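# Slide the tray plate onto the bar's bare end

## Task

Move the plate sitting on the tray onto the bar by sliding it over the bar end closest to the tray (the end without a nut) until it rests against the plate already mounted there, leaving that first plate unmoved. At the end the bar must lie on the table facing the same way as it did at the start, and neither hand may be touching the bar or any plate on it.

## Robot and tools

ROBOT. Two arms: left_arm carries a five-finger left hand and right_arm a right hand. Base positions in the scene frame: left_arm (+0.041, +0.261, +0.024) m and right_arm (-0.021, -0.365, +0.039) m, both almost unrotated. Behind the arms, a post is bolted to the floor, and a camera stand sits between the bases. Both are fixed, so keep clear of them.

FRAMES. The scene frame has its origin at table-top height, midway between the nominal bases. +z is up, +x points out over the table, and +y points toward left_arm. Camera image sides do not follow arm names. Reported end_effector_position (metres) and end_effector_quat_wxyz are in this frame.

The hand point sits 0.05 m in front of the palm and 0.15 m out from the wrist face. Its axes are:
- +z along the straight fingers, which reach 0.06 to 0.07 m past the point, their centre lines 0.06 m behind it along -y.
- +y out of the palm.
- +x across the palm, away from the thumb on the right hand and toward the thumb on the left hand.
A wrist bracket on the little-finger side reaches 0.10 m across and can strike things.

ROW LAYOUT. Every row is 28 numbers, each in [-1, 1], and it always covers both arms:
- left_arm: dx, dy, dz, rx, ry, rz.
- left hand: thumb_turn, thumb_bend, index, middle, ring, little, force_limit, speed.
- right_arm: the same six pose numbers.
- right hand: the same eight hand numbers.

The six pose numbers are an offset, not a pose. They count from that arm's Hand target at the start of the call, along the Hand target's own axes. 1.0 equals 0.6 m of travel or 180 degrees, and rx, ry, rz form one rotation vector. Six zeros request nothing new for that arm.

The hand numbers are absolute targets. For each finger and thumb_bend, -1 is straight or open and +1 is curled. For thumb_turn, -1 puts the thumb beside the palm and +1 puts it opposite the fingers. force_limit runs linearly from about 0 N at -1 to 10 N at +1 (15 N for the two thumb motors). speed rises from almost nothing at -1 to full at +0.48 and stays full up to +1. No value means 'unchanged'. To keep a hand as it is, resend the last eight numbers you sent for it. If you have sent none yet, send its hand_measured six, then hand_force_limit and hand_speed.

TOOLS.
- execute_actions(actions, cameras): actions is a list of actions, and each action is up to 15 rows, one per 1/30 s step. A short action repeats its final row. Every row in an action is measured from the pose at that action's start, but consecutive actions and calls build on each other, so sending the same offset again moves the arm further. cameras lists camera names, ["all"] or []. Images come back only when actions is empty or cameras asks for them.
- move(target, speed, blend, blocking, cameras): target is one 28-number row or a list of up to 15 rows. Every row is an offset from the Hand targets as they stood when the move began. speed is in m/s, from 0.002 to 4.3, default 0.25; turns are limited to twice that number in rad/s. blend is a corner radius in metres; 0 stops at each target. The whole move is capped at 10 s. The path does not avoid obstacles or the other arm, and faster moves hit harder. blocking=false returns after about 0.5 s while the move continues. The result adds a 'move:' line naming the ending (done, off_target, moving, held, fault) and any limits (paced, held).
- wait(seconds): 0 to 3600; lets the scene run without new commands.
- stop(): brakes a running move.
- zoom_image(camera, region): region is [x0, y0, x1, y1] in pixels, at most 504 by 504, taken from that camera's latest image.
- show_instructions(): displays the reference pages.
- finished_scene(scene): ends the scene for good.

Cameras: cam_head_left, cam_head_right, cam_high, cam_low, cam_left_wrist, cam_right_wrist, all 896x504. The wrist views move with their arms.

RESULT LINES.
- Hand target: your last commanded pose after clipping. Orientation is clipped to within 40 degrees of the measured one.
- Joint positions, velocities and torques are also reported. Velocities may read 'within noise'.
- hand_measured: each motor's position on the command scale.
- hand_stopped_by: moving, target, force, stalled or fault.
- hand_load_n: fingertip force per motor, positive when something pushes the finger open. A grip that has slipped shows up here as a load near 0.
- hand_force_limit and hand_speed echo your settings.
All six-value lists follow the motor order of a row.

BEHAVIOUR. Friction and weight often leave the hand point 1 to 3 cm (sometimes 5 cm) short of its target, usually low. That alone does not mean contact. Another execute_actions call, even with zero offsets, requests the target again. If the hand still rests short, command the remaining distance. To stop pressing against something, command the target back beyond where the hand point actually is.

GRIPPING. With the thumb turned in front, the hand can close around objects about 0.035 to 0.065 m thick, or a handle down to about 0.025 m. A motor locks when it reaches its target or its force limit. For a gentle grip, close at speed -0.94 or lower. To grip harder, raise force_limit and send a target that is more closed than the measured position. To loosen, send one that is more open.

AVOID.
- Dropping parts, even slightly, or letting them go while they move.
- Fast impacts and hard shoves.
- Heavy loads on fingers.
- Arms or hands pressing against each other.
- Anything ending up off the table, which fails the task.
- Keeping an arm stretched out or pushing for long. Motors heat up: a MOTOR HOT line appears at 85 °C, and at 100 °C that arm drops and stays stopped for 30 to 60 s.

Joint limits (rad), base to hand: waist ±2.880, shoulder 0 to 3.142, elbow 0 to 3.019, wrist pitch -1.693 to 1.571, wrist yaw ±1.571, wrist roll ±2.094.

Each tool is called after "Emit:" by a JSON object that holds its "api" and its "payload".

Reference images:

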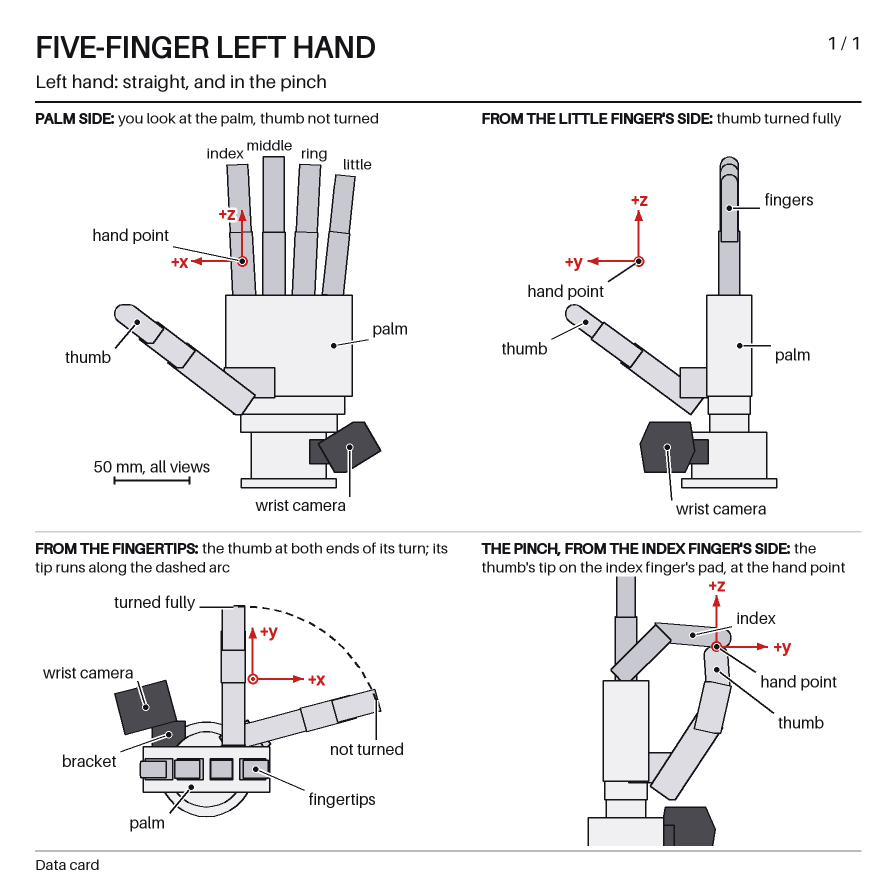

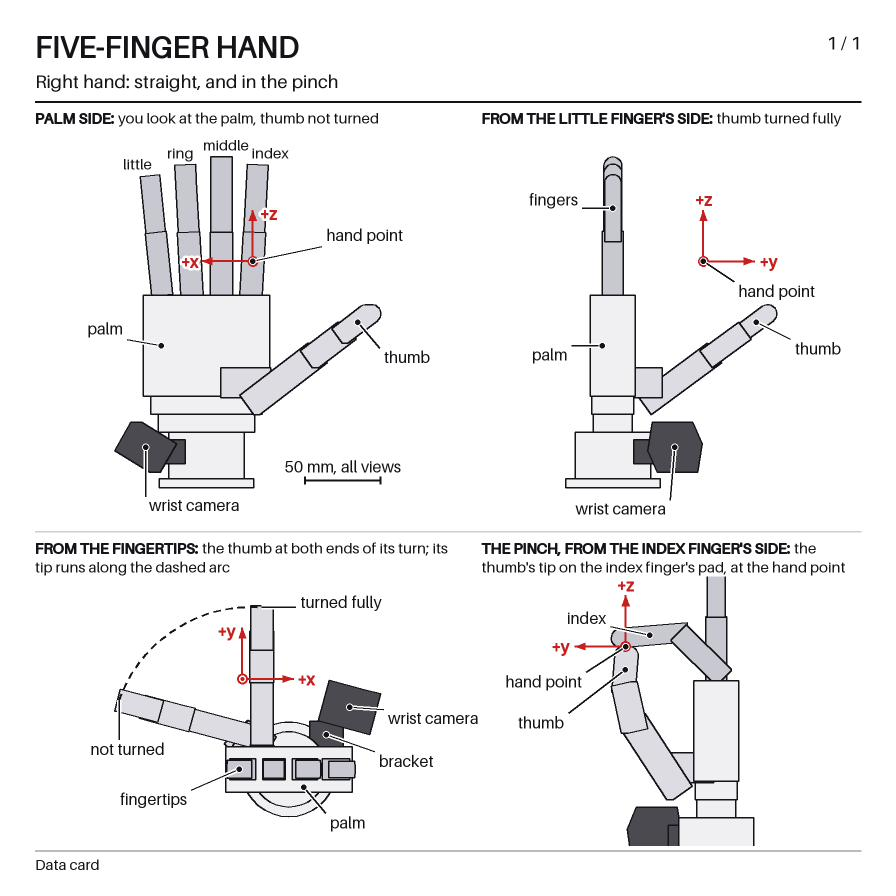

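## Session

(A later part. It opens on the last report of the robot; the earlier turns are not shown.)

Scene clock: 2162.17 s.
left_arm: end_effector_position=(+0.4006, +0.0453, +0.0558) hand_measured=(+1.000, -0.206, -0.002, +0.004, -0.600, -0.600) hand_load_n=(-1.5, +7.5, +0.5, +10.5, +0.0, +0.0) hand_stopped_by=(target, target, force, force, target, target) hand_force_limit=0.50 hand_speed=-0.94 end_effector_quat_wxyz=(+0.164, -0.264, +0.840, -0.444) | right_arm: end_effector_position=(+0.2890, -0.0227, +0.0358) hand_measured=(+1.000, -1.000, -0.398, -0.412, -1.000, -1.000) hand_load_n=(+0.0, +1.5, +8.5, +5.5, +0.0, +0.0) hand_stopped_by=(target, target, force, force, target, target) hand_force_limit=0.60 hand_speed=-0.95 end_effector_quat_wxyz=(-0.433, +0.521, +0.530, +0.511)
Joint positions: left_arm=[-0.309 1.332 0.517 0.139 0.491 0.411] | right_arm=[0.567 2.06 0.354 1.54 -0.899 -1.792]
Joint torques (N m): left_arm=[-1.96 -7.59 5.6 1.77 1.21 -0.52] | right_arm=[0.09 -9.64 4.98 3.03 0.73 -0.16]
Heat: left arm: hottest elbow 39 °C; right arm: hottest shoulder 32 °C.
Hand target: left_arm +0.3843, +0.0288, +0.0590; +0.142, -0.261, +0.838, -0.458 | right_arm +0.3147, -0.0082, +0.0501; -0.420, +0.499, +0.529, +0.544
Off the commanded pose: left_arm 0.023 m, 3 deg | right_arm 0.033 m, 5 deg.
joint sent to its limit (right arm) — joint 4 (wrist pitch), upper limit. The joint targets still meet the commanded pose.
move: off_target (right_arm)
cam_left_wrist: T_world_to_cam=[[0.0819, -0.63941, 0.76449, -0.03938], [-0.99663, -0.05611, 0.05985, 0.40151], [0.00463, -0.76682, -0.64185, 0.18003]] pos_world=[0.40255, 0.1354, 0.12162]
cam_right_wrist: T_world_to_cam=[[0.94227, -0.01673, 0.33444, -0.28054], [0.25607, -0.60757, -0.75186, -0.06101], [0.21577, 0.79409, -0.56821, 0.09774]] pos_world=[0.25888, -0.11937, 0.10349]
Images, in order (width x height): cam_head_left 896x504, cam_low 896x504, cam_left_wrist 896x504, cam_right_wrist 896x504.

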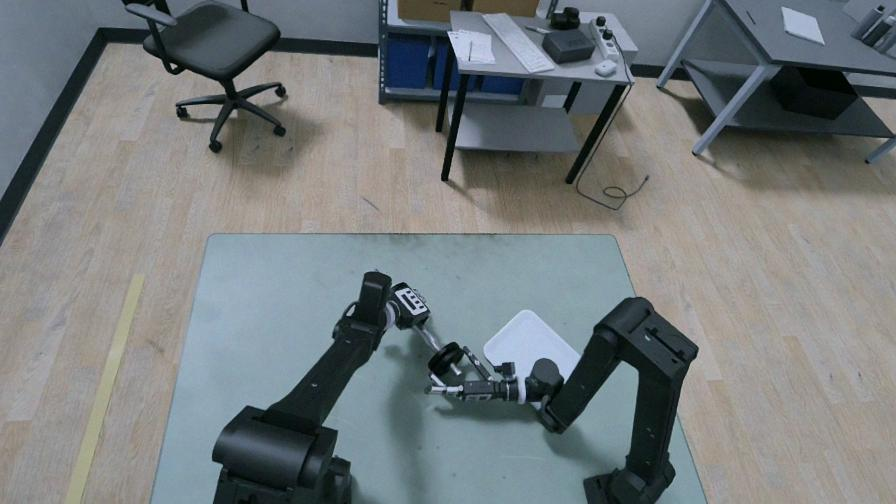

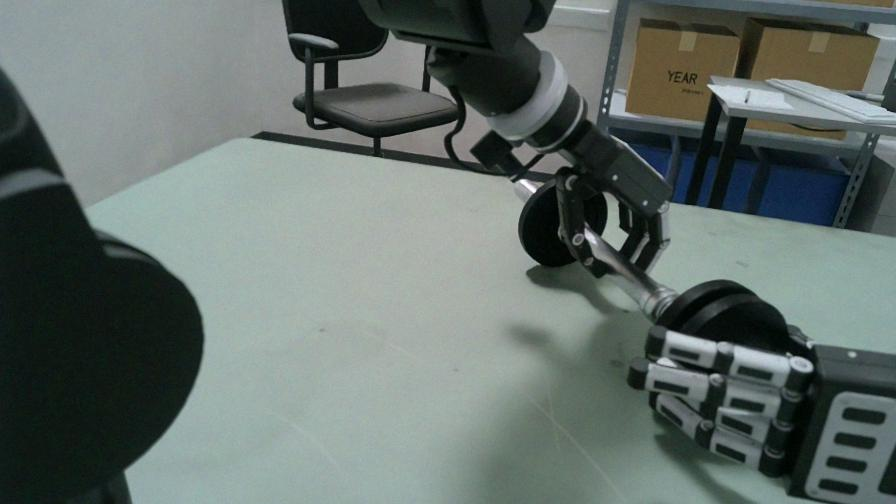

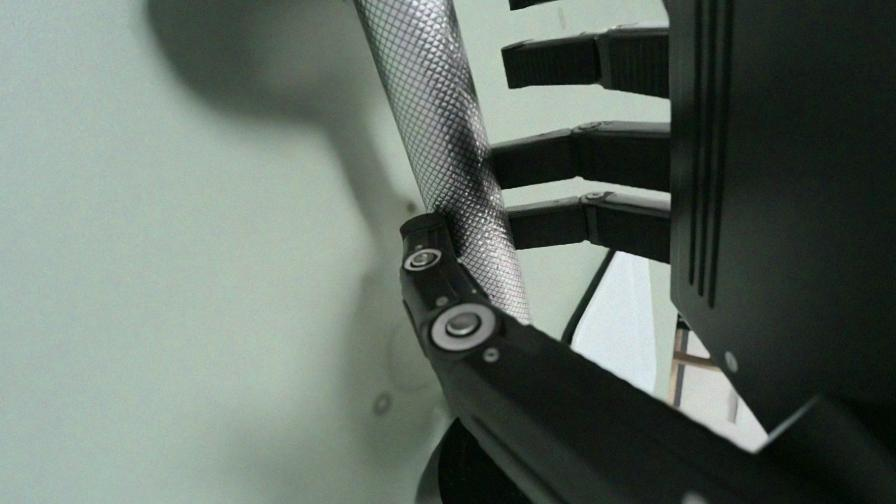

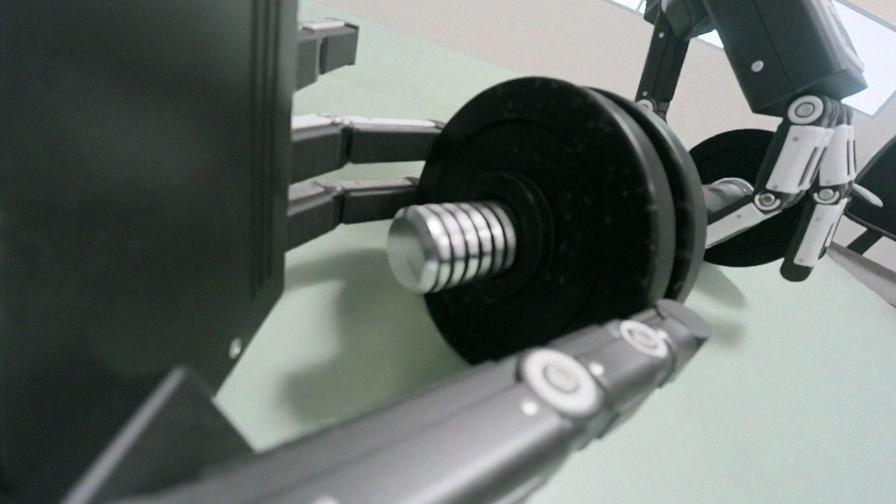

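Emit:
{"api": "move", "payload": {"target": [0,0,0,0,0,0,1,-0.2,0.2,0.2,-0.6,-0.6,0.5,-0.94,-0.0021,0.0191,0.0159,0,0,0,1,-1,-0.2,-0.2,-1,-1,0.6,-0.95], "speed": 0.03, "cameras": ["cam_left_wrist","cam_head_left","cam_low","cam_right_wrist"]}}

Emit:
{"api": "zoom_image", "payload": {"camera": "cam_low", "region": [600, 230, 800, 380]}}

Scene clock: 2209.60 s.
left_arm: end_effector_position=(+0.4005, +0.0454, +0.0556) hand_measured=(+1.000, -0.206, -0.002, +0.004, -0.600, -0.600) hand_load_n=(-1.5, +7.5, +0.5, +11.0, +0.0, +0.0) hand_stopped_by=(target, target, force, force, target, target) hand_force_limit=0.50 hand_speed=-0.94 end_effector_quat_wxyz=(+0.164, -0.264, +0.840, -0.444) | right_arm: end_effector_position=(+0.3024, -0.0133, +0.0364) hand_measured=(+1.000, -1.000, -0.398, -0.412, -1.000, -1.000) hand_load_n=(+1.0, +1.5, +8.5, +5.5, +0.0, +0.0) hand_stopped_by=(target, target, force, force, target, target) hand_force_limit=0.60 hand_speed=-0.95 end_effector_quat_wxyz=(-0.435, +0.518, +0.527, +0.515)
Joint positions: left_arm=[-0.309 1.332 0.517 0.139 0.491 0.411] | right_arm=[0.568 2.066 0.396 1.522 -0.898 -1.779]
Joint torques (N m): left_arm=[-1.9 -7.53 5.63 1.77 1.22 -0.52] | right_arm=[0.15 -10.4 5.09 2.39 0.75 -0.26]
Heat: left arm: hottest elbow 38 °C; right arm: hottest shoulder 32 °C.
Hand target: left_arm +0.3843, +0.0288, +0.0589; +0.142, -0.261, +0.838, -0.458 | right_arm +0.3270, +0.0002, +0.0501; -0.420, +0.499, +0.529, +0.543
Off the commanded pose: left_arm 0.023 m, 3 deg | right_arm 0.031 m, 4 deg.
move: off_target (right_arm)
cam_left_wrist: T_world_to_cam=[[0.08239, -0.63965, 0.76424, -0.03935], [-0.99659, -0.05652, 0.06013, 0.40133], [0.00473, -0.76659, -0.64212, 0.18]] pos_world=[0.40235, 0.1355, 0.12152]
cam_right_wrist: T_world_to_cam=[[0.94134, -0.0216, 0.33676, -0.29307], [0.25734, -0.59957, -0.75782, -0.05829], [0.21828, 0.80003, -0.55884, 0.08663]] pos_world=[0.27197, -0.11059, 0.10293]
Images, in order (width x height): cam_head_left 896x504, cam_low 896x504, cam_left_wrist 896x504, cam_right_wrist 896x504.

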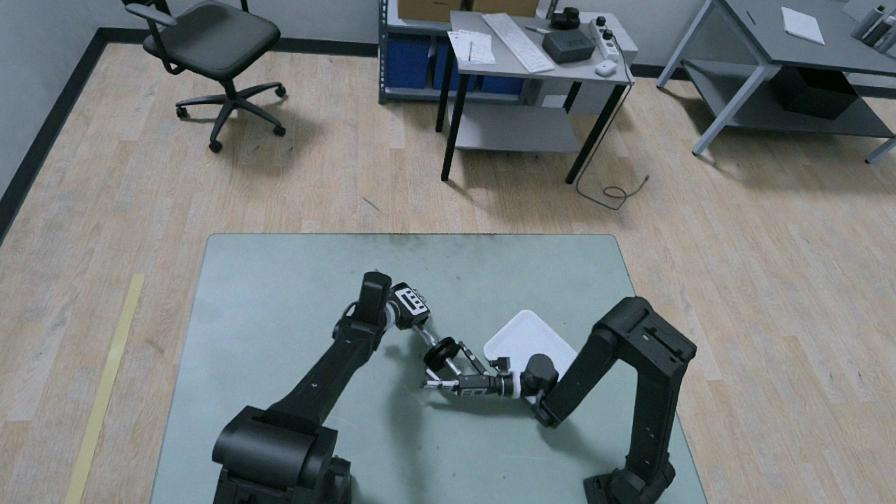

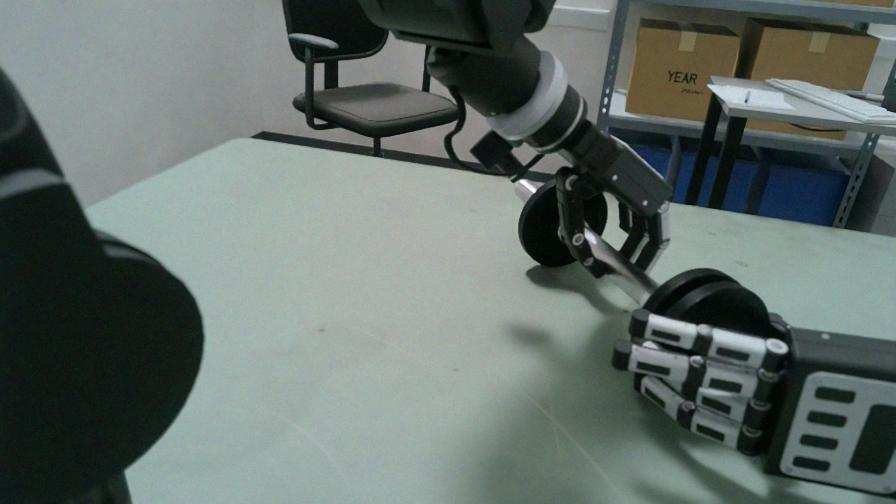

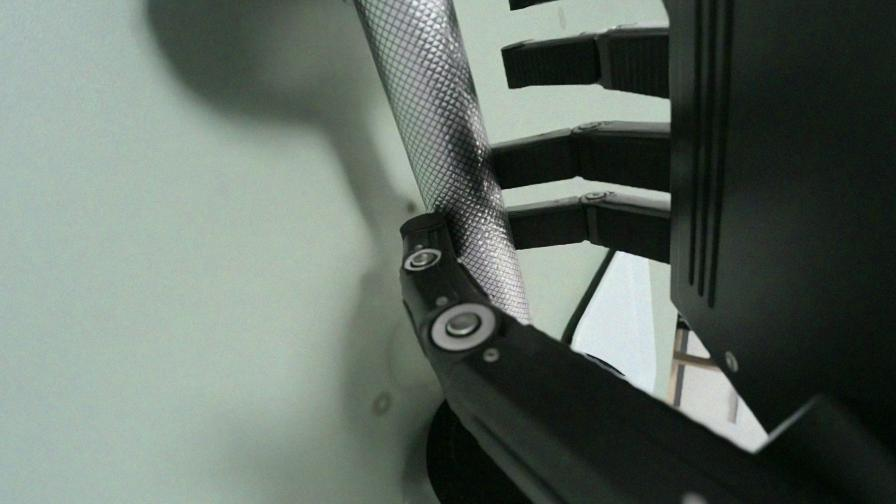

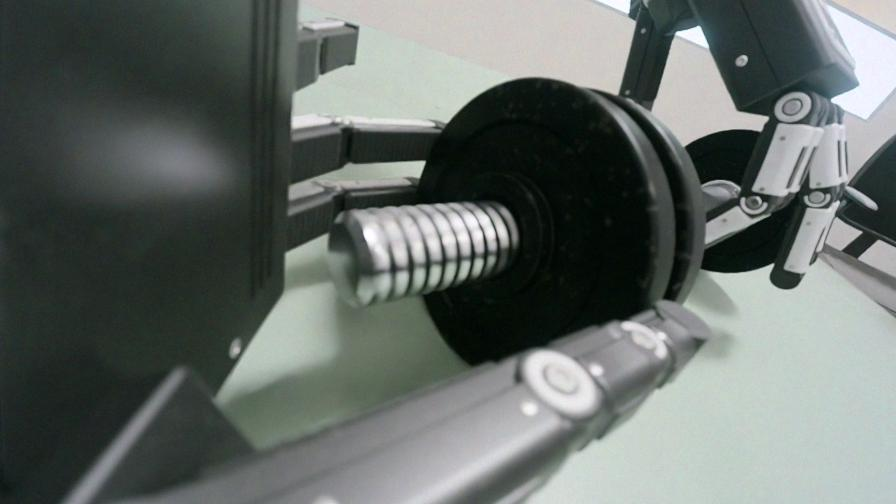

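Scaled by 2.520.

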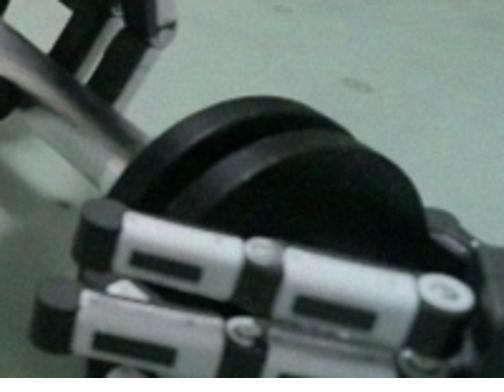

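Emit:
{"api": "move", "payload": {"target": [0,0,0,0,0,0,1,-0.2,0.2,0.2,-0.6,-0.6,0.5,-0.94,-0.0011,0.0102,0.0085,0,0,0,1,-1,-0.2,-0.2,-1,-1,0.6,-0.95], "speed": 0.03, "cameras": ["cam_left_wrist","cam_head_left","cam_low","cam_right_wrist"]}}

Emit:
{"api": "zoom_image", "payload": {"camera": "cam_head_left", "region": [405, 320, 485, 400]}}

Scene clock: 2219.93 s.
left_arm: end_effector_position=(+0.4005, +0.0454, +0.0558) hand_measured=(+1.000, -0.206, -0.002, +0.004, -0.600, -0.600) hand_load_n=(-1.5, +7.5, +0.0, +11.0, +0.0, +0.0) hand_stopped_by=(target, target, force, force, target, target) hand_force_limit=0.50 hand_speed=-0.94 end_effector_quat_wxyz=(+0.165, -0.264, +0.840, -0.444) | right_arm: end_effector_position=(+0.3089, -0.0090, +0.0363) hand_measured=(+1.000, -1.000, -0.398, -0.412, -1.000, -1.000) hand_load_n=(+0.5, +1.5, +8.5, +5.5, +0.0, +0.0) hand_stopped_by=(target, target, force, force, target, target) hand_force_limit=0.60 hand_speed=-0.95 end_effector_quat_wxyz=(-0.435, +0.517, +0.527, +0.516)
Joint positions: left_arm=[-0.309 1.331 0.517 0.139 0.491 0.411] | right_arm=[0.568 2.066 0.416 1.505 -0.898 -1.779]
Joint torques (N m): left_arm=[-1.79 -7.59 5.59 1.76 1.22 -0.53] | right_arm=[0.03 -10.7 5.26 2.19 0.75 -0.25]
Heat: left arm: hottest elbow 38 °C; right arm: hottest shoulder 32 °C.
Hand target: left_arm +0.3843, +0.0288, +0.0590; +0.142, -0.261, +0.838, -0.458 | right_arm +0.3337, +0.0047, +0.0500; -0.420, +0.499, +0.529, +0.543
Off the commanded pose: left_arm 0.023 m, 3 deg | right_arm 0.031 m, 4 deg.
move: off_target (right_arm)
cam_left_wrist: T_world_to_cam=[[0.08208, -0.63955, 0.76436, -0.03933], [-0.99661, -0.05647, 0.05978, 0.40137], [0.00493, -0.76668, -0.64202, 0.17998]] pos_world=[0.40235, 0.1355, 0.12162]
cam_right_wrist: T_world_to_cam=[[0.9406, -0.02209, 0.33881, -0.29886], [0.25904, -0.59843, -0.75814, -0.05795], [0.2195, 0.80087, -0.55716, 0.08131]] pos_world=[0.27827, -0.10639, 0.10263]
Images, in order (width x height): cam_head_left 896x504, cam_low 896x504, cam_left_wrist 896x504, cam_right_wrist 896x504.

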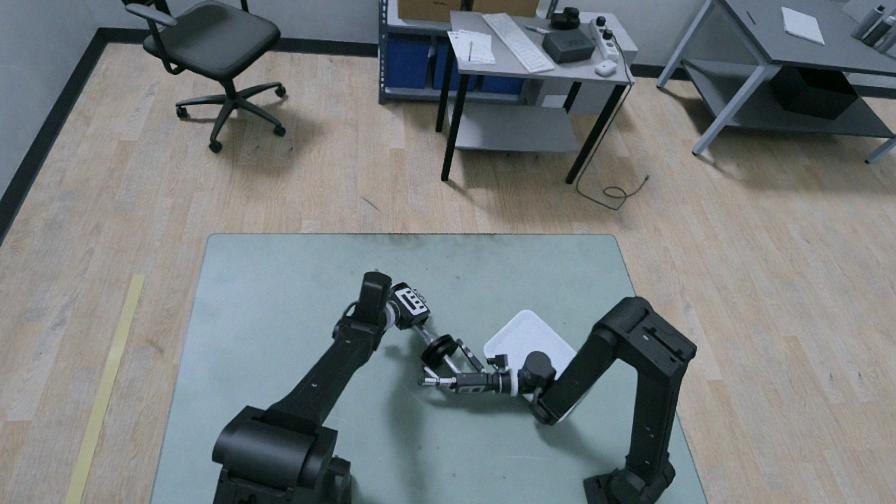

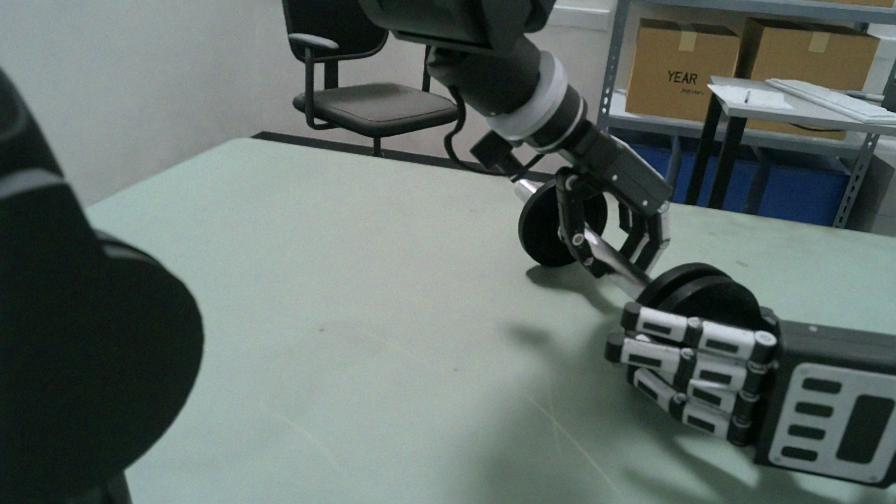

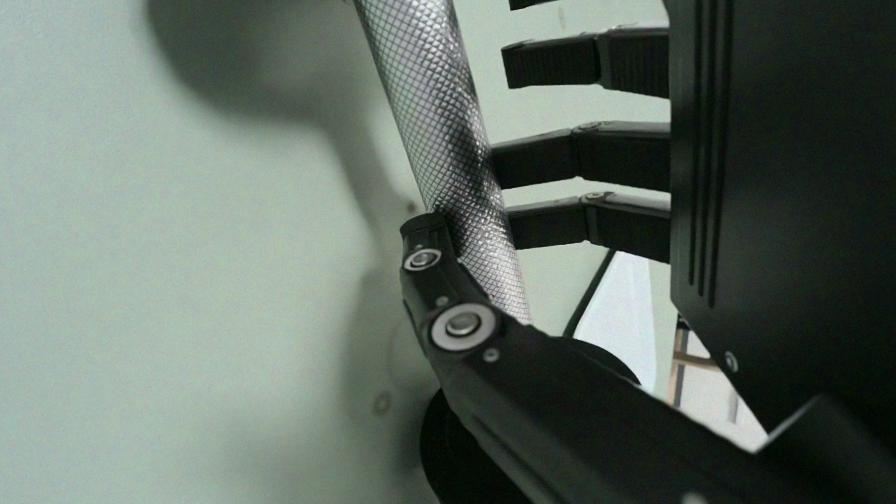

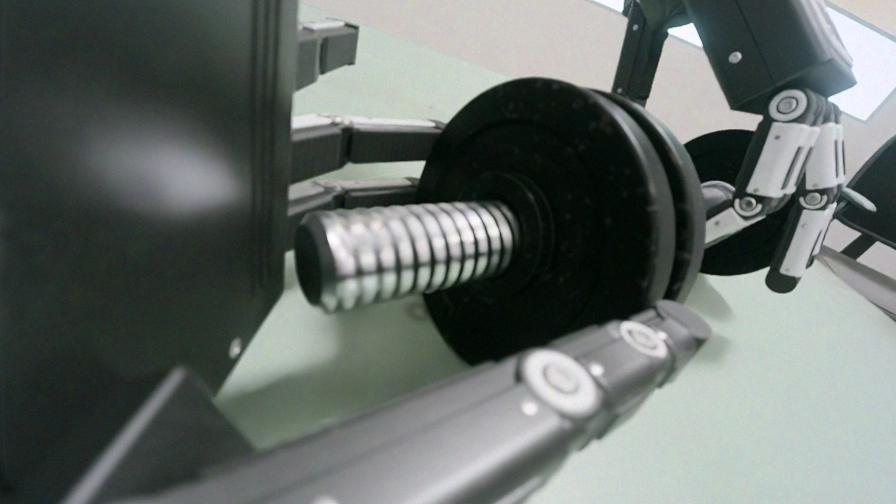

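Scaled by 6.300.

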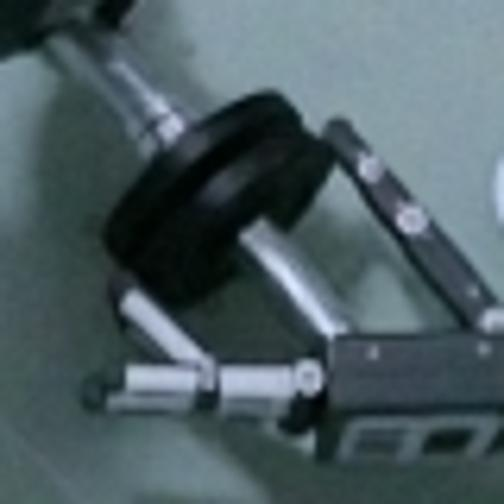

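Emit:
{"api": "move", "payload": {"target": [0,0,0,0,0,0,1,-0.2,0.2,0.2,-0.6,-0.6,0.5,-0.94,-0.0006,0.0051,0.0042,0,0,0,1,-1,-0.2,-0.2,-1,-1,0.6,-0.95], "speed": 0.03, "cameras": ["cam_left_wrist","cam_head_right","cam_head_left","cam_low","cam_high","cam_right_wrist"]}}

Emit:
{"api": "zoom_image", "payload": {"camera": "cam_head_left", "region": [405, 320, 485, 400]}}

Emit:
{"api": "zoom_image", "payload": {"camera": "cam_high", "region": [340, 180, 500, 290]}}

Emit:
{"api": "zoom_image", "payload": {"camera": "cam_low", "region": [600, 230, 800, 380]}}

Scene clock: 2230.37 s.
left_arm: end_effector_position=(+0.4005, +0.0454, +0.0558) hand_measured=(+1.000, -0.206, -0.002, +0.004, -0.600, -0.600) hand_load_n=(-1.0, +8.0, +0.5, +11.0, +0.0, +0.0) hand_stopped_by=(target, target, force, force, target, target) hand_force_limit=0.50 hand_speed=-0.94 end_effector_quat_wxyz=(+0.165, -0.264, +0.840, -0.444) | right_arm: end_effector_position=(+0.3115, -0.0069, +0.0362) hand_measured=(+1.000, -1.000, -0.398, -0.412, -1.000, -1.000) hand_load_n=(+0.0, +1.5, +8.5, +5.0, +0.0, +0.5) hand_stopped_by=(target, target, force, force, target, target) hand_force_limit=0.60 hand_speed=-0.95 end_effector_quat_wxyz=(-0.435, +0.516, +0.527, +0.516)
Joint positions: left_arm=[-0.309 1.331 0.517 0.139 0.491 0.411] | right_arm=[0.568 2.066 0.425 1.497 -0.898 -1.779]
Joint torques (N m): left_arm=[-1.9 -7.47 5.64 1.81 1.22 -0.51] | right_arm=[0.15 -10.81 5.45 2.18 0.76 -0.24]
Heat: left arm: hottest elbow 38 °C; right arm: hottest shoulder 32 °C.
Hand target: left_arm +0.3843, +0.0288, +0.0589; +0.142, -0.261, +0.838, -0.458 | right_arm +0.3369, +0.0069, +0.0500; -0.420, +0.499, +0.529, +0.543
Off the commanded pose: left_arm 0.023 m, 3 deg | right_arm 0.032 m, 4 deg.
move: off_target (right_arm)
cam_left_wrist: T_world_to_cam=[[0.08208, -0.63955, 0.76436, -0.03933], [-0.99661, -0.05647, 0.05978, 0.40137], [0.00493, -0.76668, -0.64202, 0.17998]] pos_world=[0.40235, 0.1355, 0.12162]
cam_right_wrist: T_world_to_cam=[[0.94038, -0.02193, 0.33942, -0.30131], [0.25973, -0.59802, -0.75823, -0.05767], [0.21961, 0.80118, -0.55667, 0.07901]] pos_world=[0.28097, -0.10439, 0.10252]

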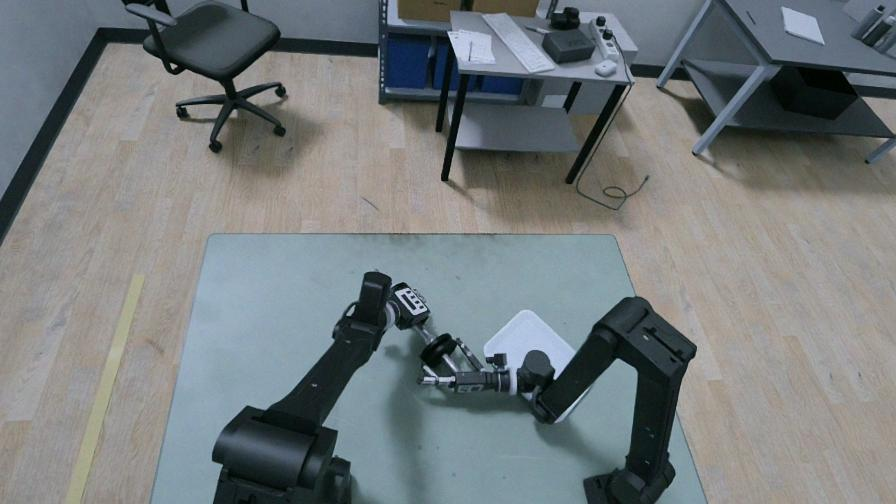

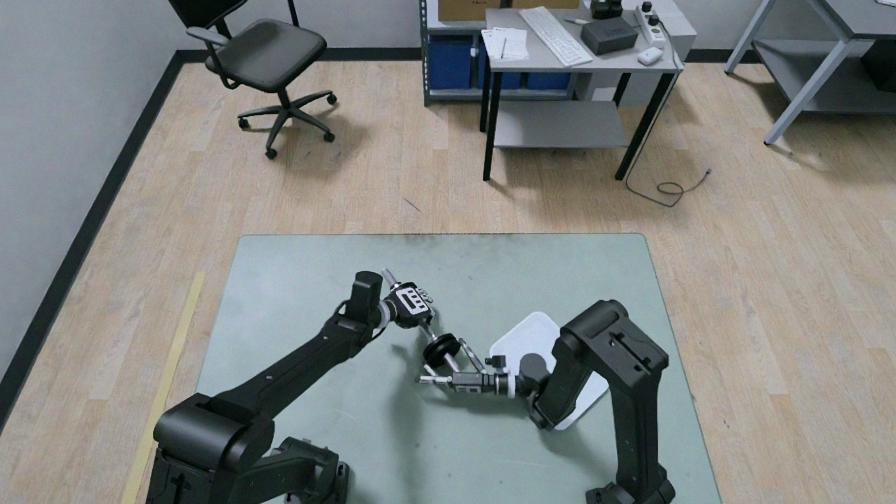

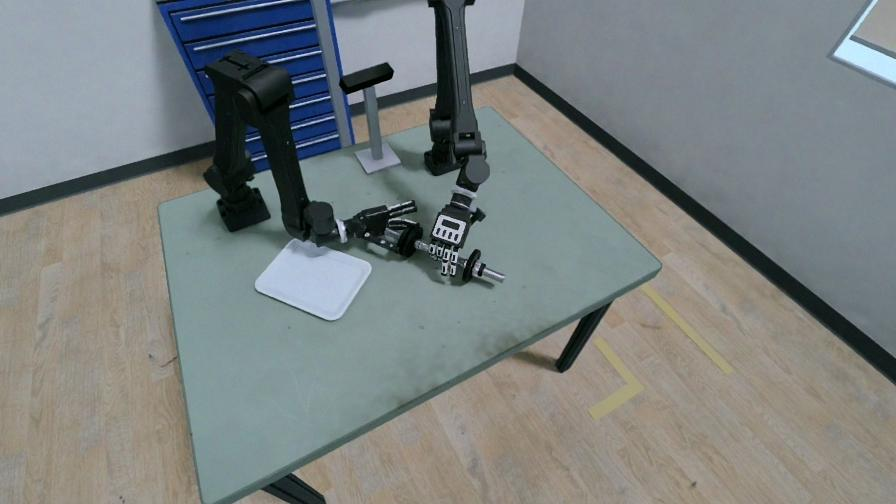

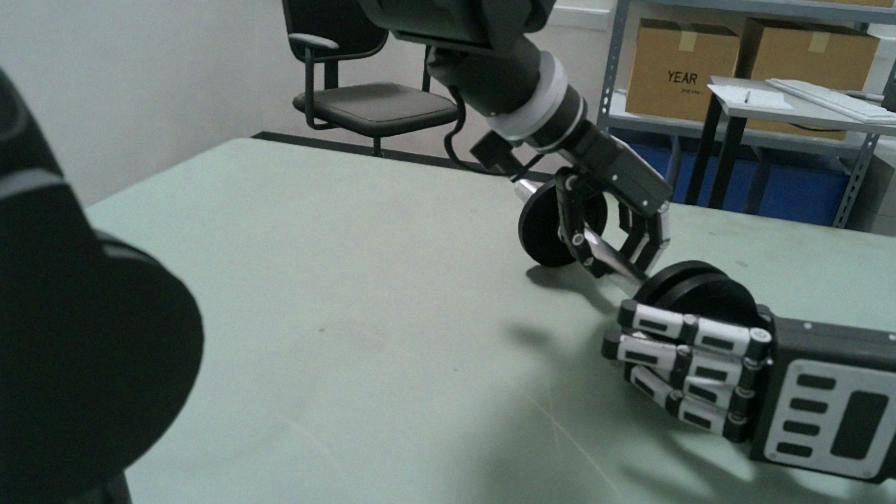

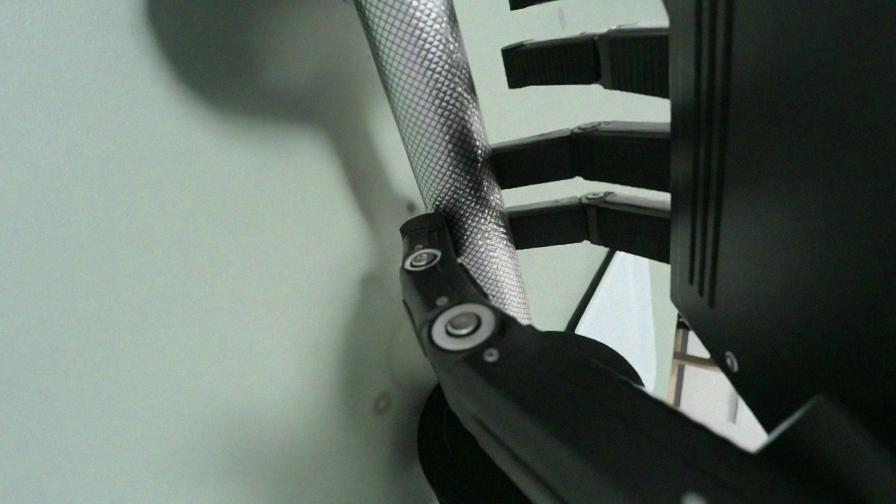

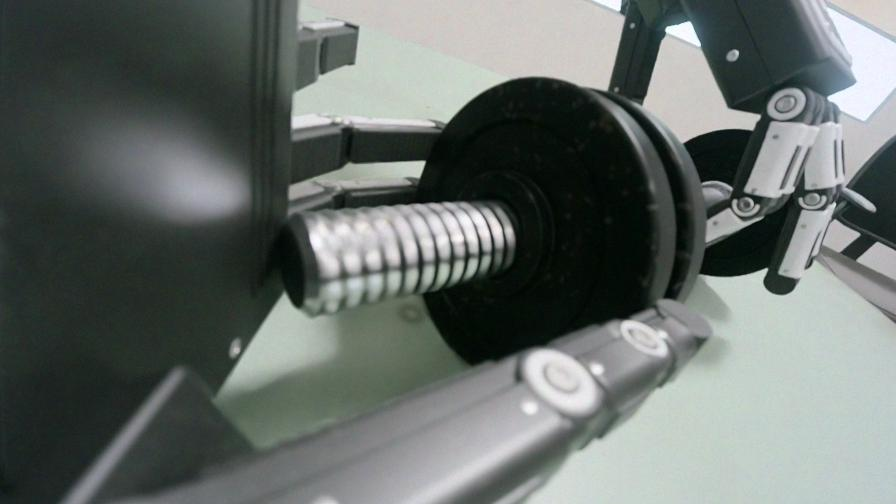

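Scaled by 6.300.

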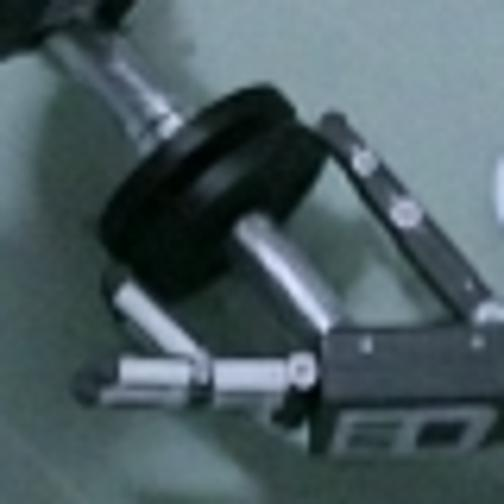

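Scaled by 3.150.

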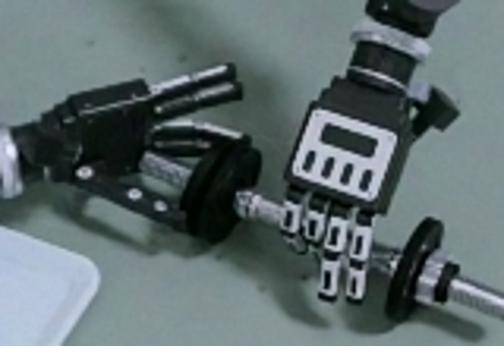

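Scaled by 2.520.

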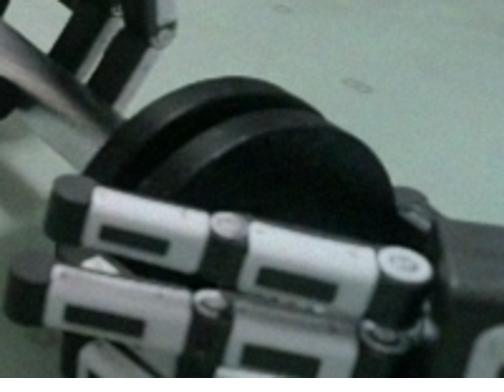

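Emit:
{"api": "zoom_image", "payload": {"camera": "cam_head_left", "region": [418, 328, 458, 368]}}

Emit:
{"api": "zoom_image", "payload": {"camera": "cam_high", "region": [385, 215, 435, 265]}}

Emit:
{"api": "zoom_image", "payload": {"camera": "cam_left_wrist", "region": [400, 270, 660, 504]}}

Scaled by 12.600.

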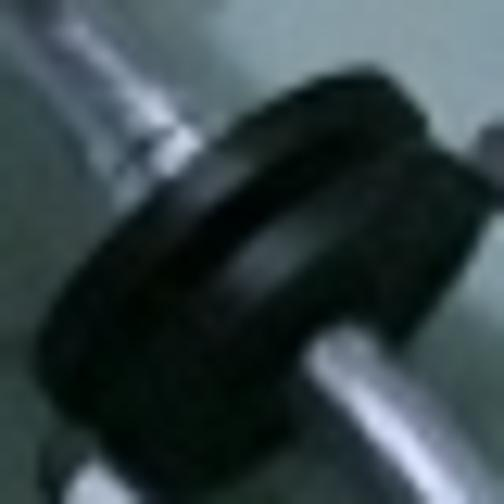

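Scaled by 10.080.

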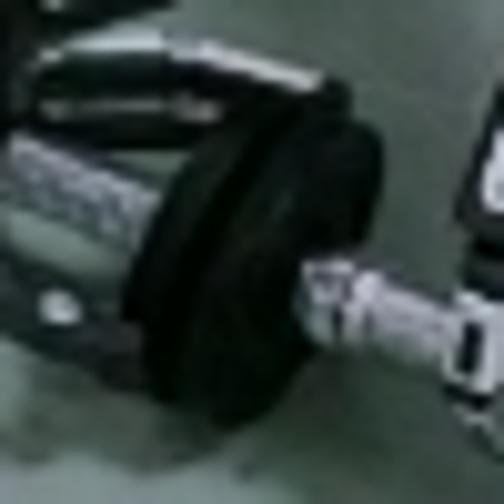

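Scaled by 1.938.

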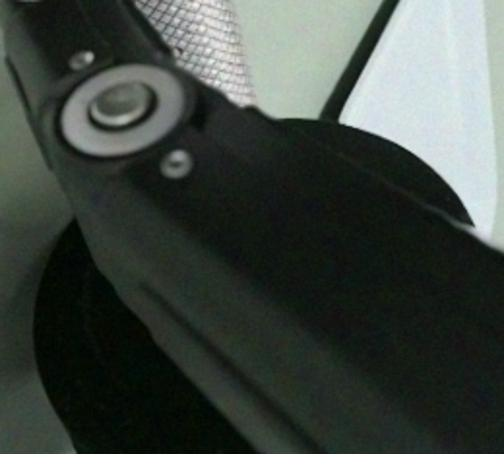

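Emit:
{"api": "move", "payload": {"target": [0,0,0,0,0,0,1,-0.2,0.2,0.2,-0.6,-0.6,0.5,-0.94,-0.0005,0.0045,0.0037,0,0,0,1,-1,-0.2,-0.2,-1,-1,0.6,-0.95], "speed": 0.03, "cameras": ["cam_high","cam_head_left","cam_right_wrist"]}}

Emit:
{"api": "zoom_image", "payload": {"camera": "cam_head_left", "region": [418, 328, 458, 368]}}

Emit:
{"api": "zoom_image", "payload": {"camera": "cam_high", "region": [385, 215, 435, 265]}}

Emit:
{"api": "zoom_image", "payload": {"camera": "cam_right_wrist", "region": [250, 150, 550, 350]}}

Scene clock: 2280.40 s.
left_arm: end_effector_position=(+0.4003, +0.0456, +0.0557) hand_measured=(+1.000, -0.206, -0.002, +0.004, -0.600, -0.600) hand_load_n=(-1.5, +8.5, +0.0, +10.5, +0.0, +0.0) hand_stopped_by=(target, target, force, force, target, target) hand_force_limit=0.50 hand_speed=-0.94 end_effector_quat_wxyz=(+0.165, -0.264, +0.840, -0.444) | right_arm: end_effector_position=(+0.3116, -0.0067, +0.0358) hand_measured=(+1.000, -1.000, -0.398, -0.412, -1.000, -1.000) hand_load_n=(+0.0, +1.5, +8.0, +5.5, +0.0, +0.0) hand_stopped_by=(target, target, force, force, target, target) hand_force_limit=0.60 hand_speed=-0.95 end_effector_quat_wxyz=(-0.435, +0.517, +0.527, +0.515)
Joint positions: left_arm=[-0.309 1.331 0.516 0.139 0.491 0.411] | right_arm=[0.569 2.066 0.426 1.494 -0.898 -1.779]
Joint torques (N m): left_arm=[-1.79 -7.36 5.67 1.78 1.24 -0.51] | right_arm=[0.03 -10.75 6.01 1.81 0.74 -0.24]
Heat: left arm: hottest elbow 38 °C; right arm: hottest shoulder 33 °C.
Hand target: left_arm +0.3843, +0.0288, +0.0590; +0.142, -0.261, +0.838, -0.458 | right_arm +0.3399, +0.0088, +0.0500; -0.420, +0.499, +0.529, +0.543
Off the commanded pose: left_arm 0.023 m, 3 deg | right_arm 0.035 m, 4 deg.
move: off_target (right_arm)
cam_right_wrist: T_world_to_cam=[[0.94091, -0.02115, 0.338, -0.30119], [0.25883, -0.59872, -0.75799, -0.05766], [0.2184, 0.80068, -0.55787, 0.07893]] pos_world=[0.28108, -0.10409, 0.10213]
Images, in order (width x height): cam_head_left 896x504, cam_high 896x504, cam_right_wrist 896x504.

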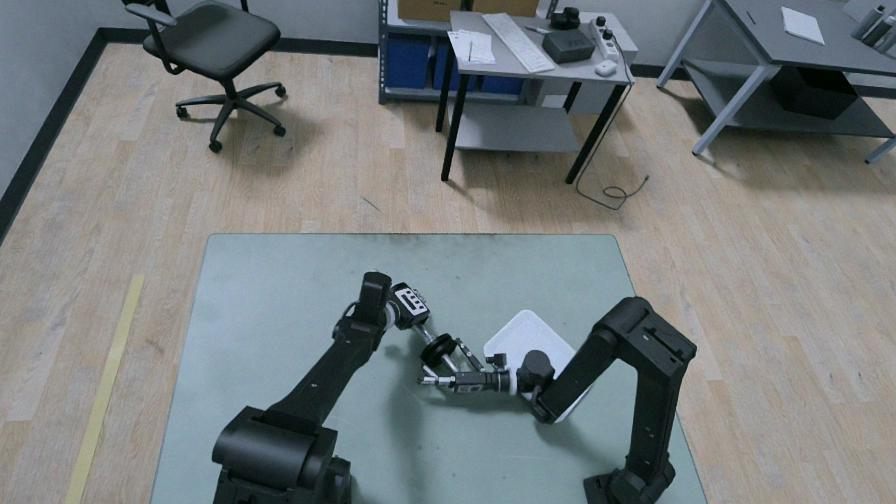

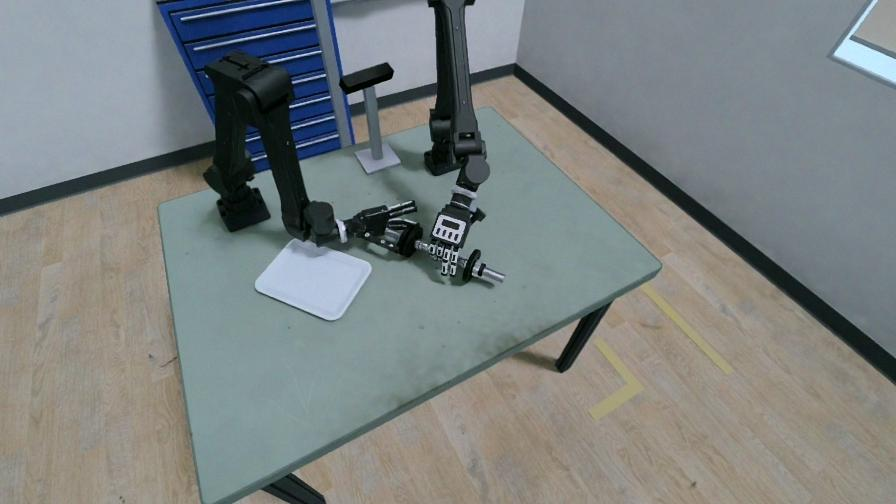

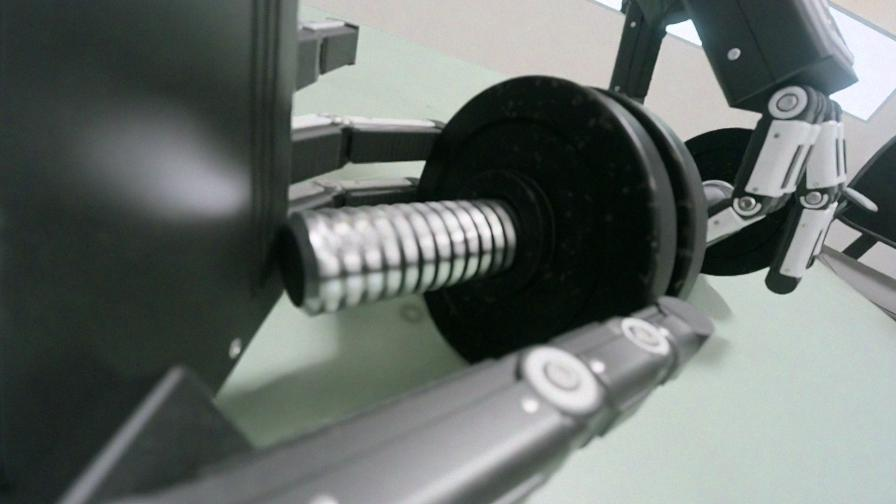

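Scaled by 12.600.

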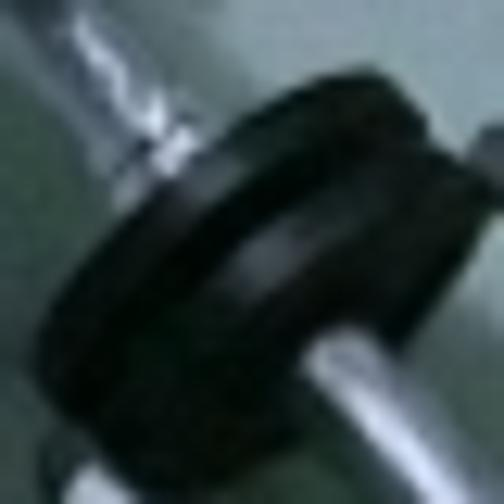

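Scaled by 10.080.

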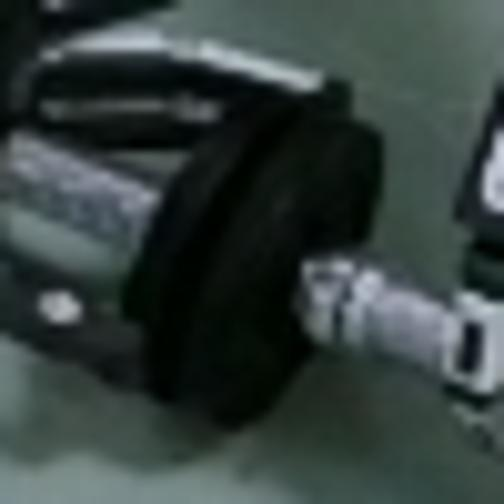

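Scaled by 1.680.

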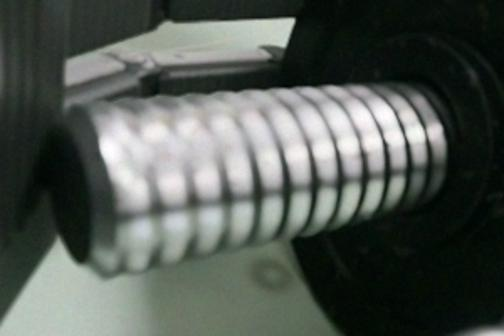

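Emit:
{"api": "zoom_image", "payload": {"camera": "cam_high", "region": [440, 240, 510, 290]}}

Emit:
{"api": "zoom_image", "payload": {"camera": "cam_high", "region": [395, 225, 465, 275]}}

Scaled by 7.200.

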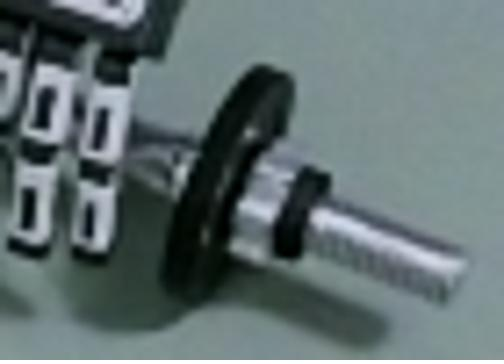

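Scaled by 7.200.

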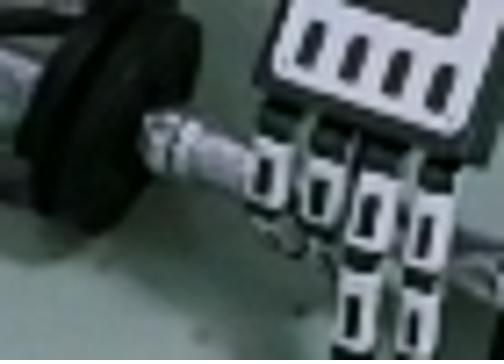

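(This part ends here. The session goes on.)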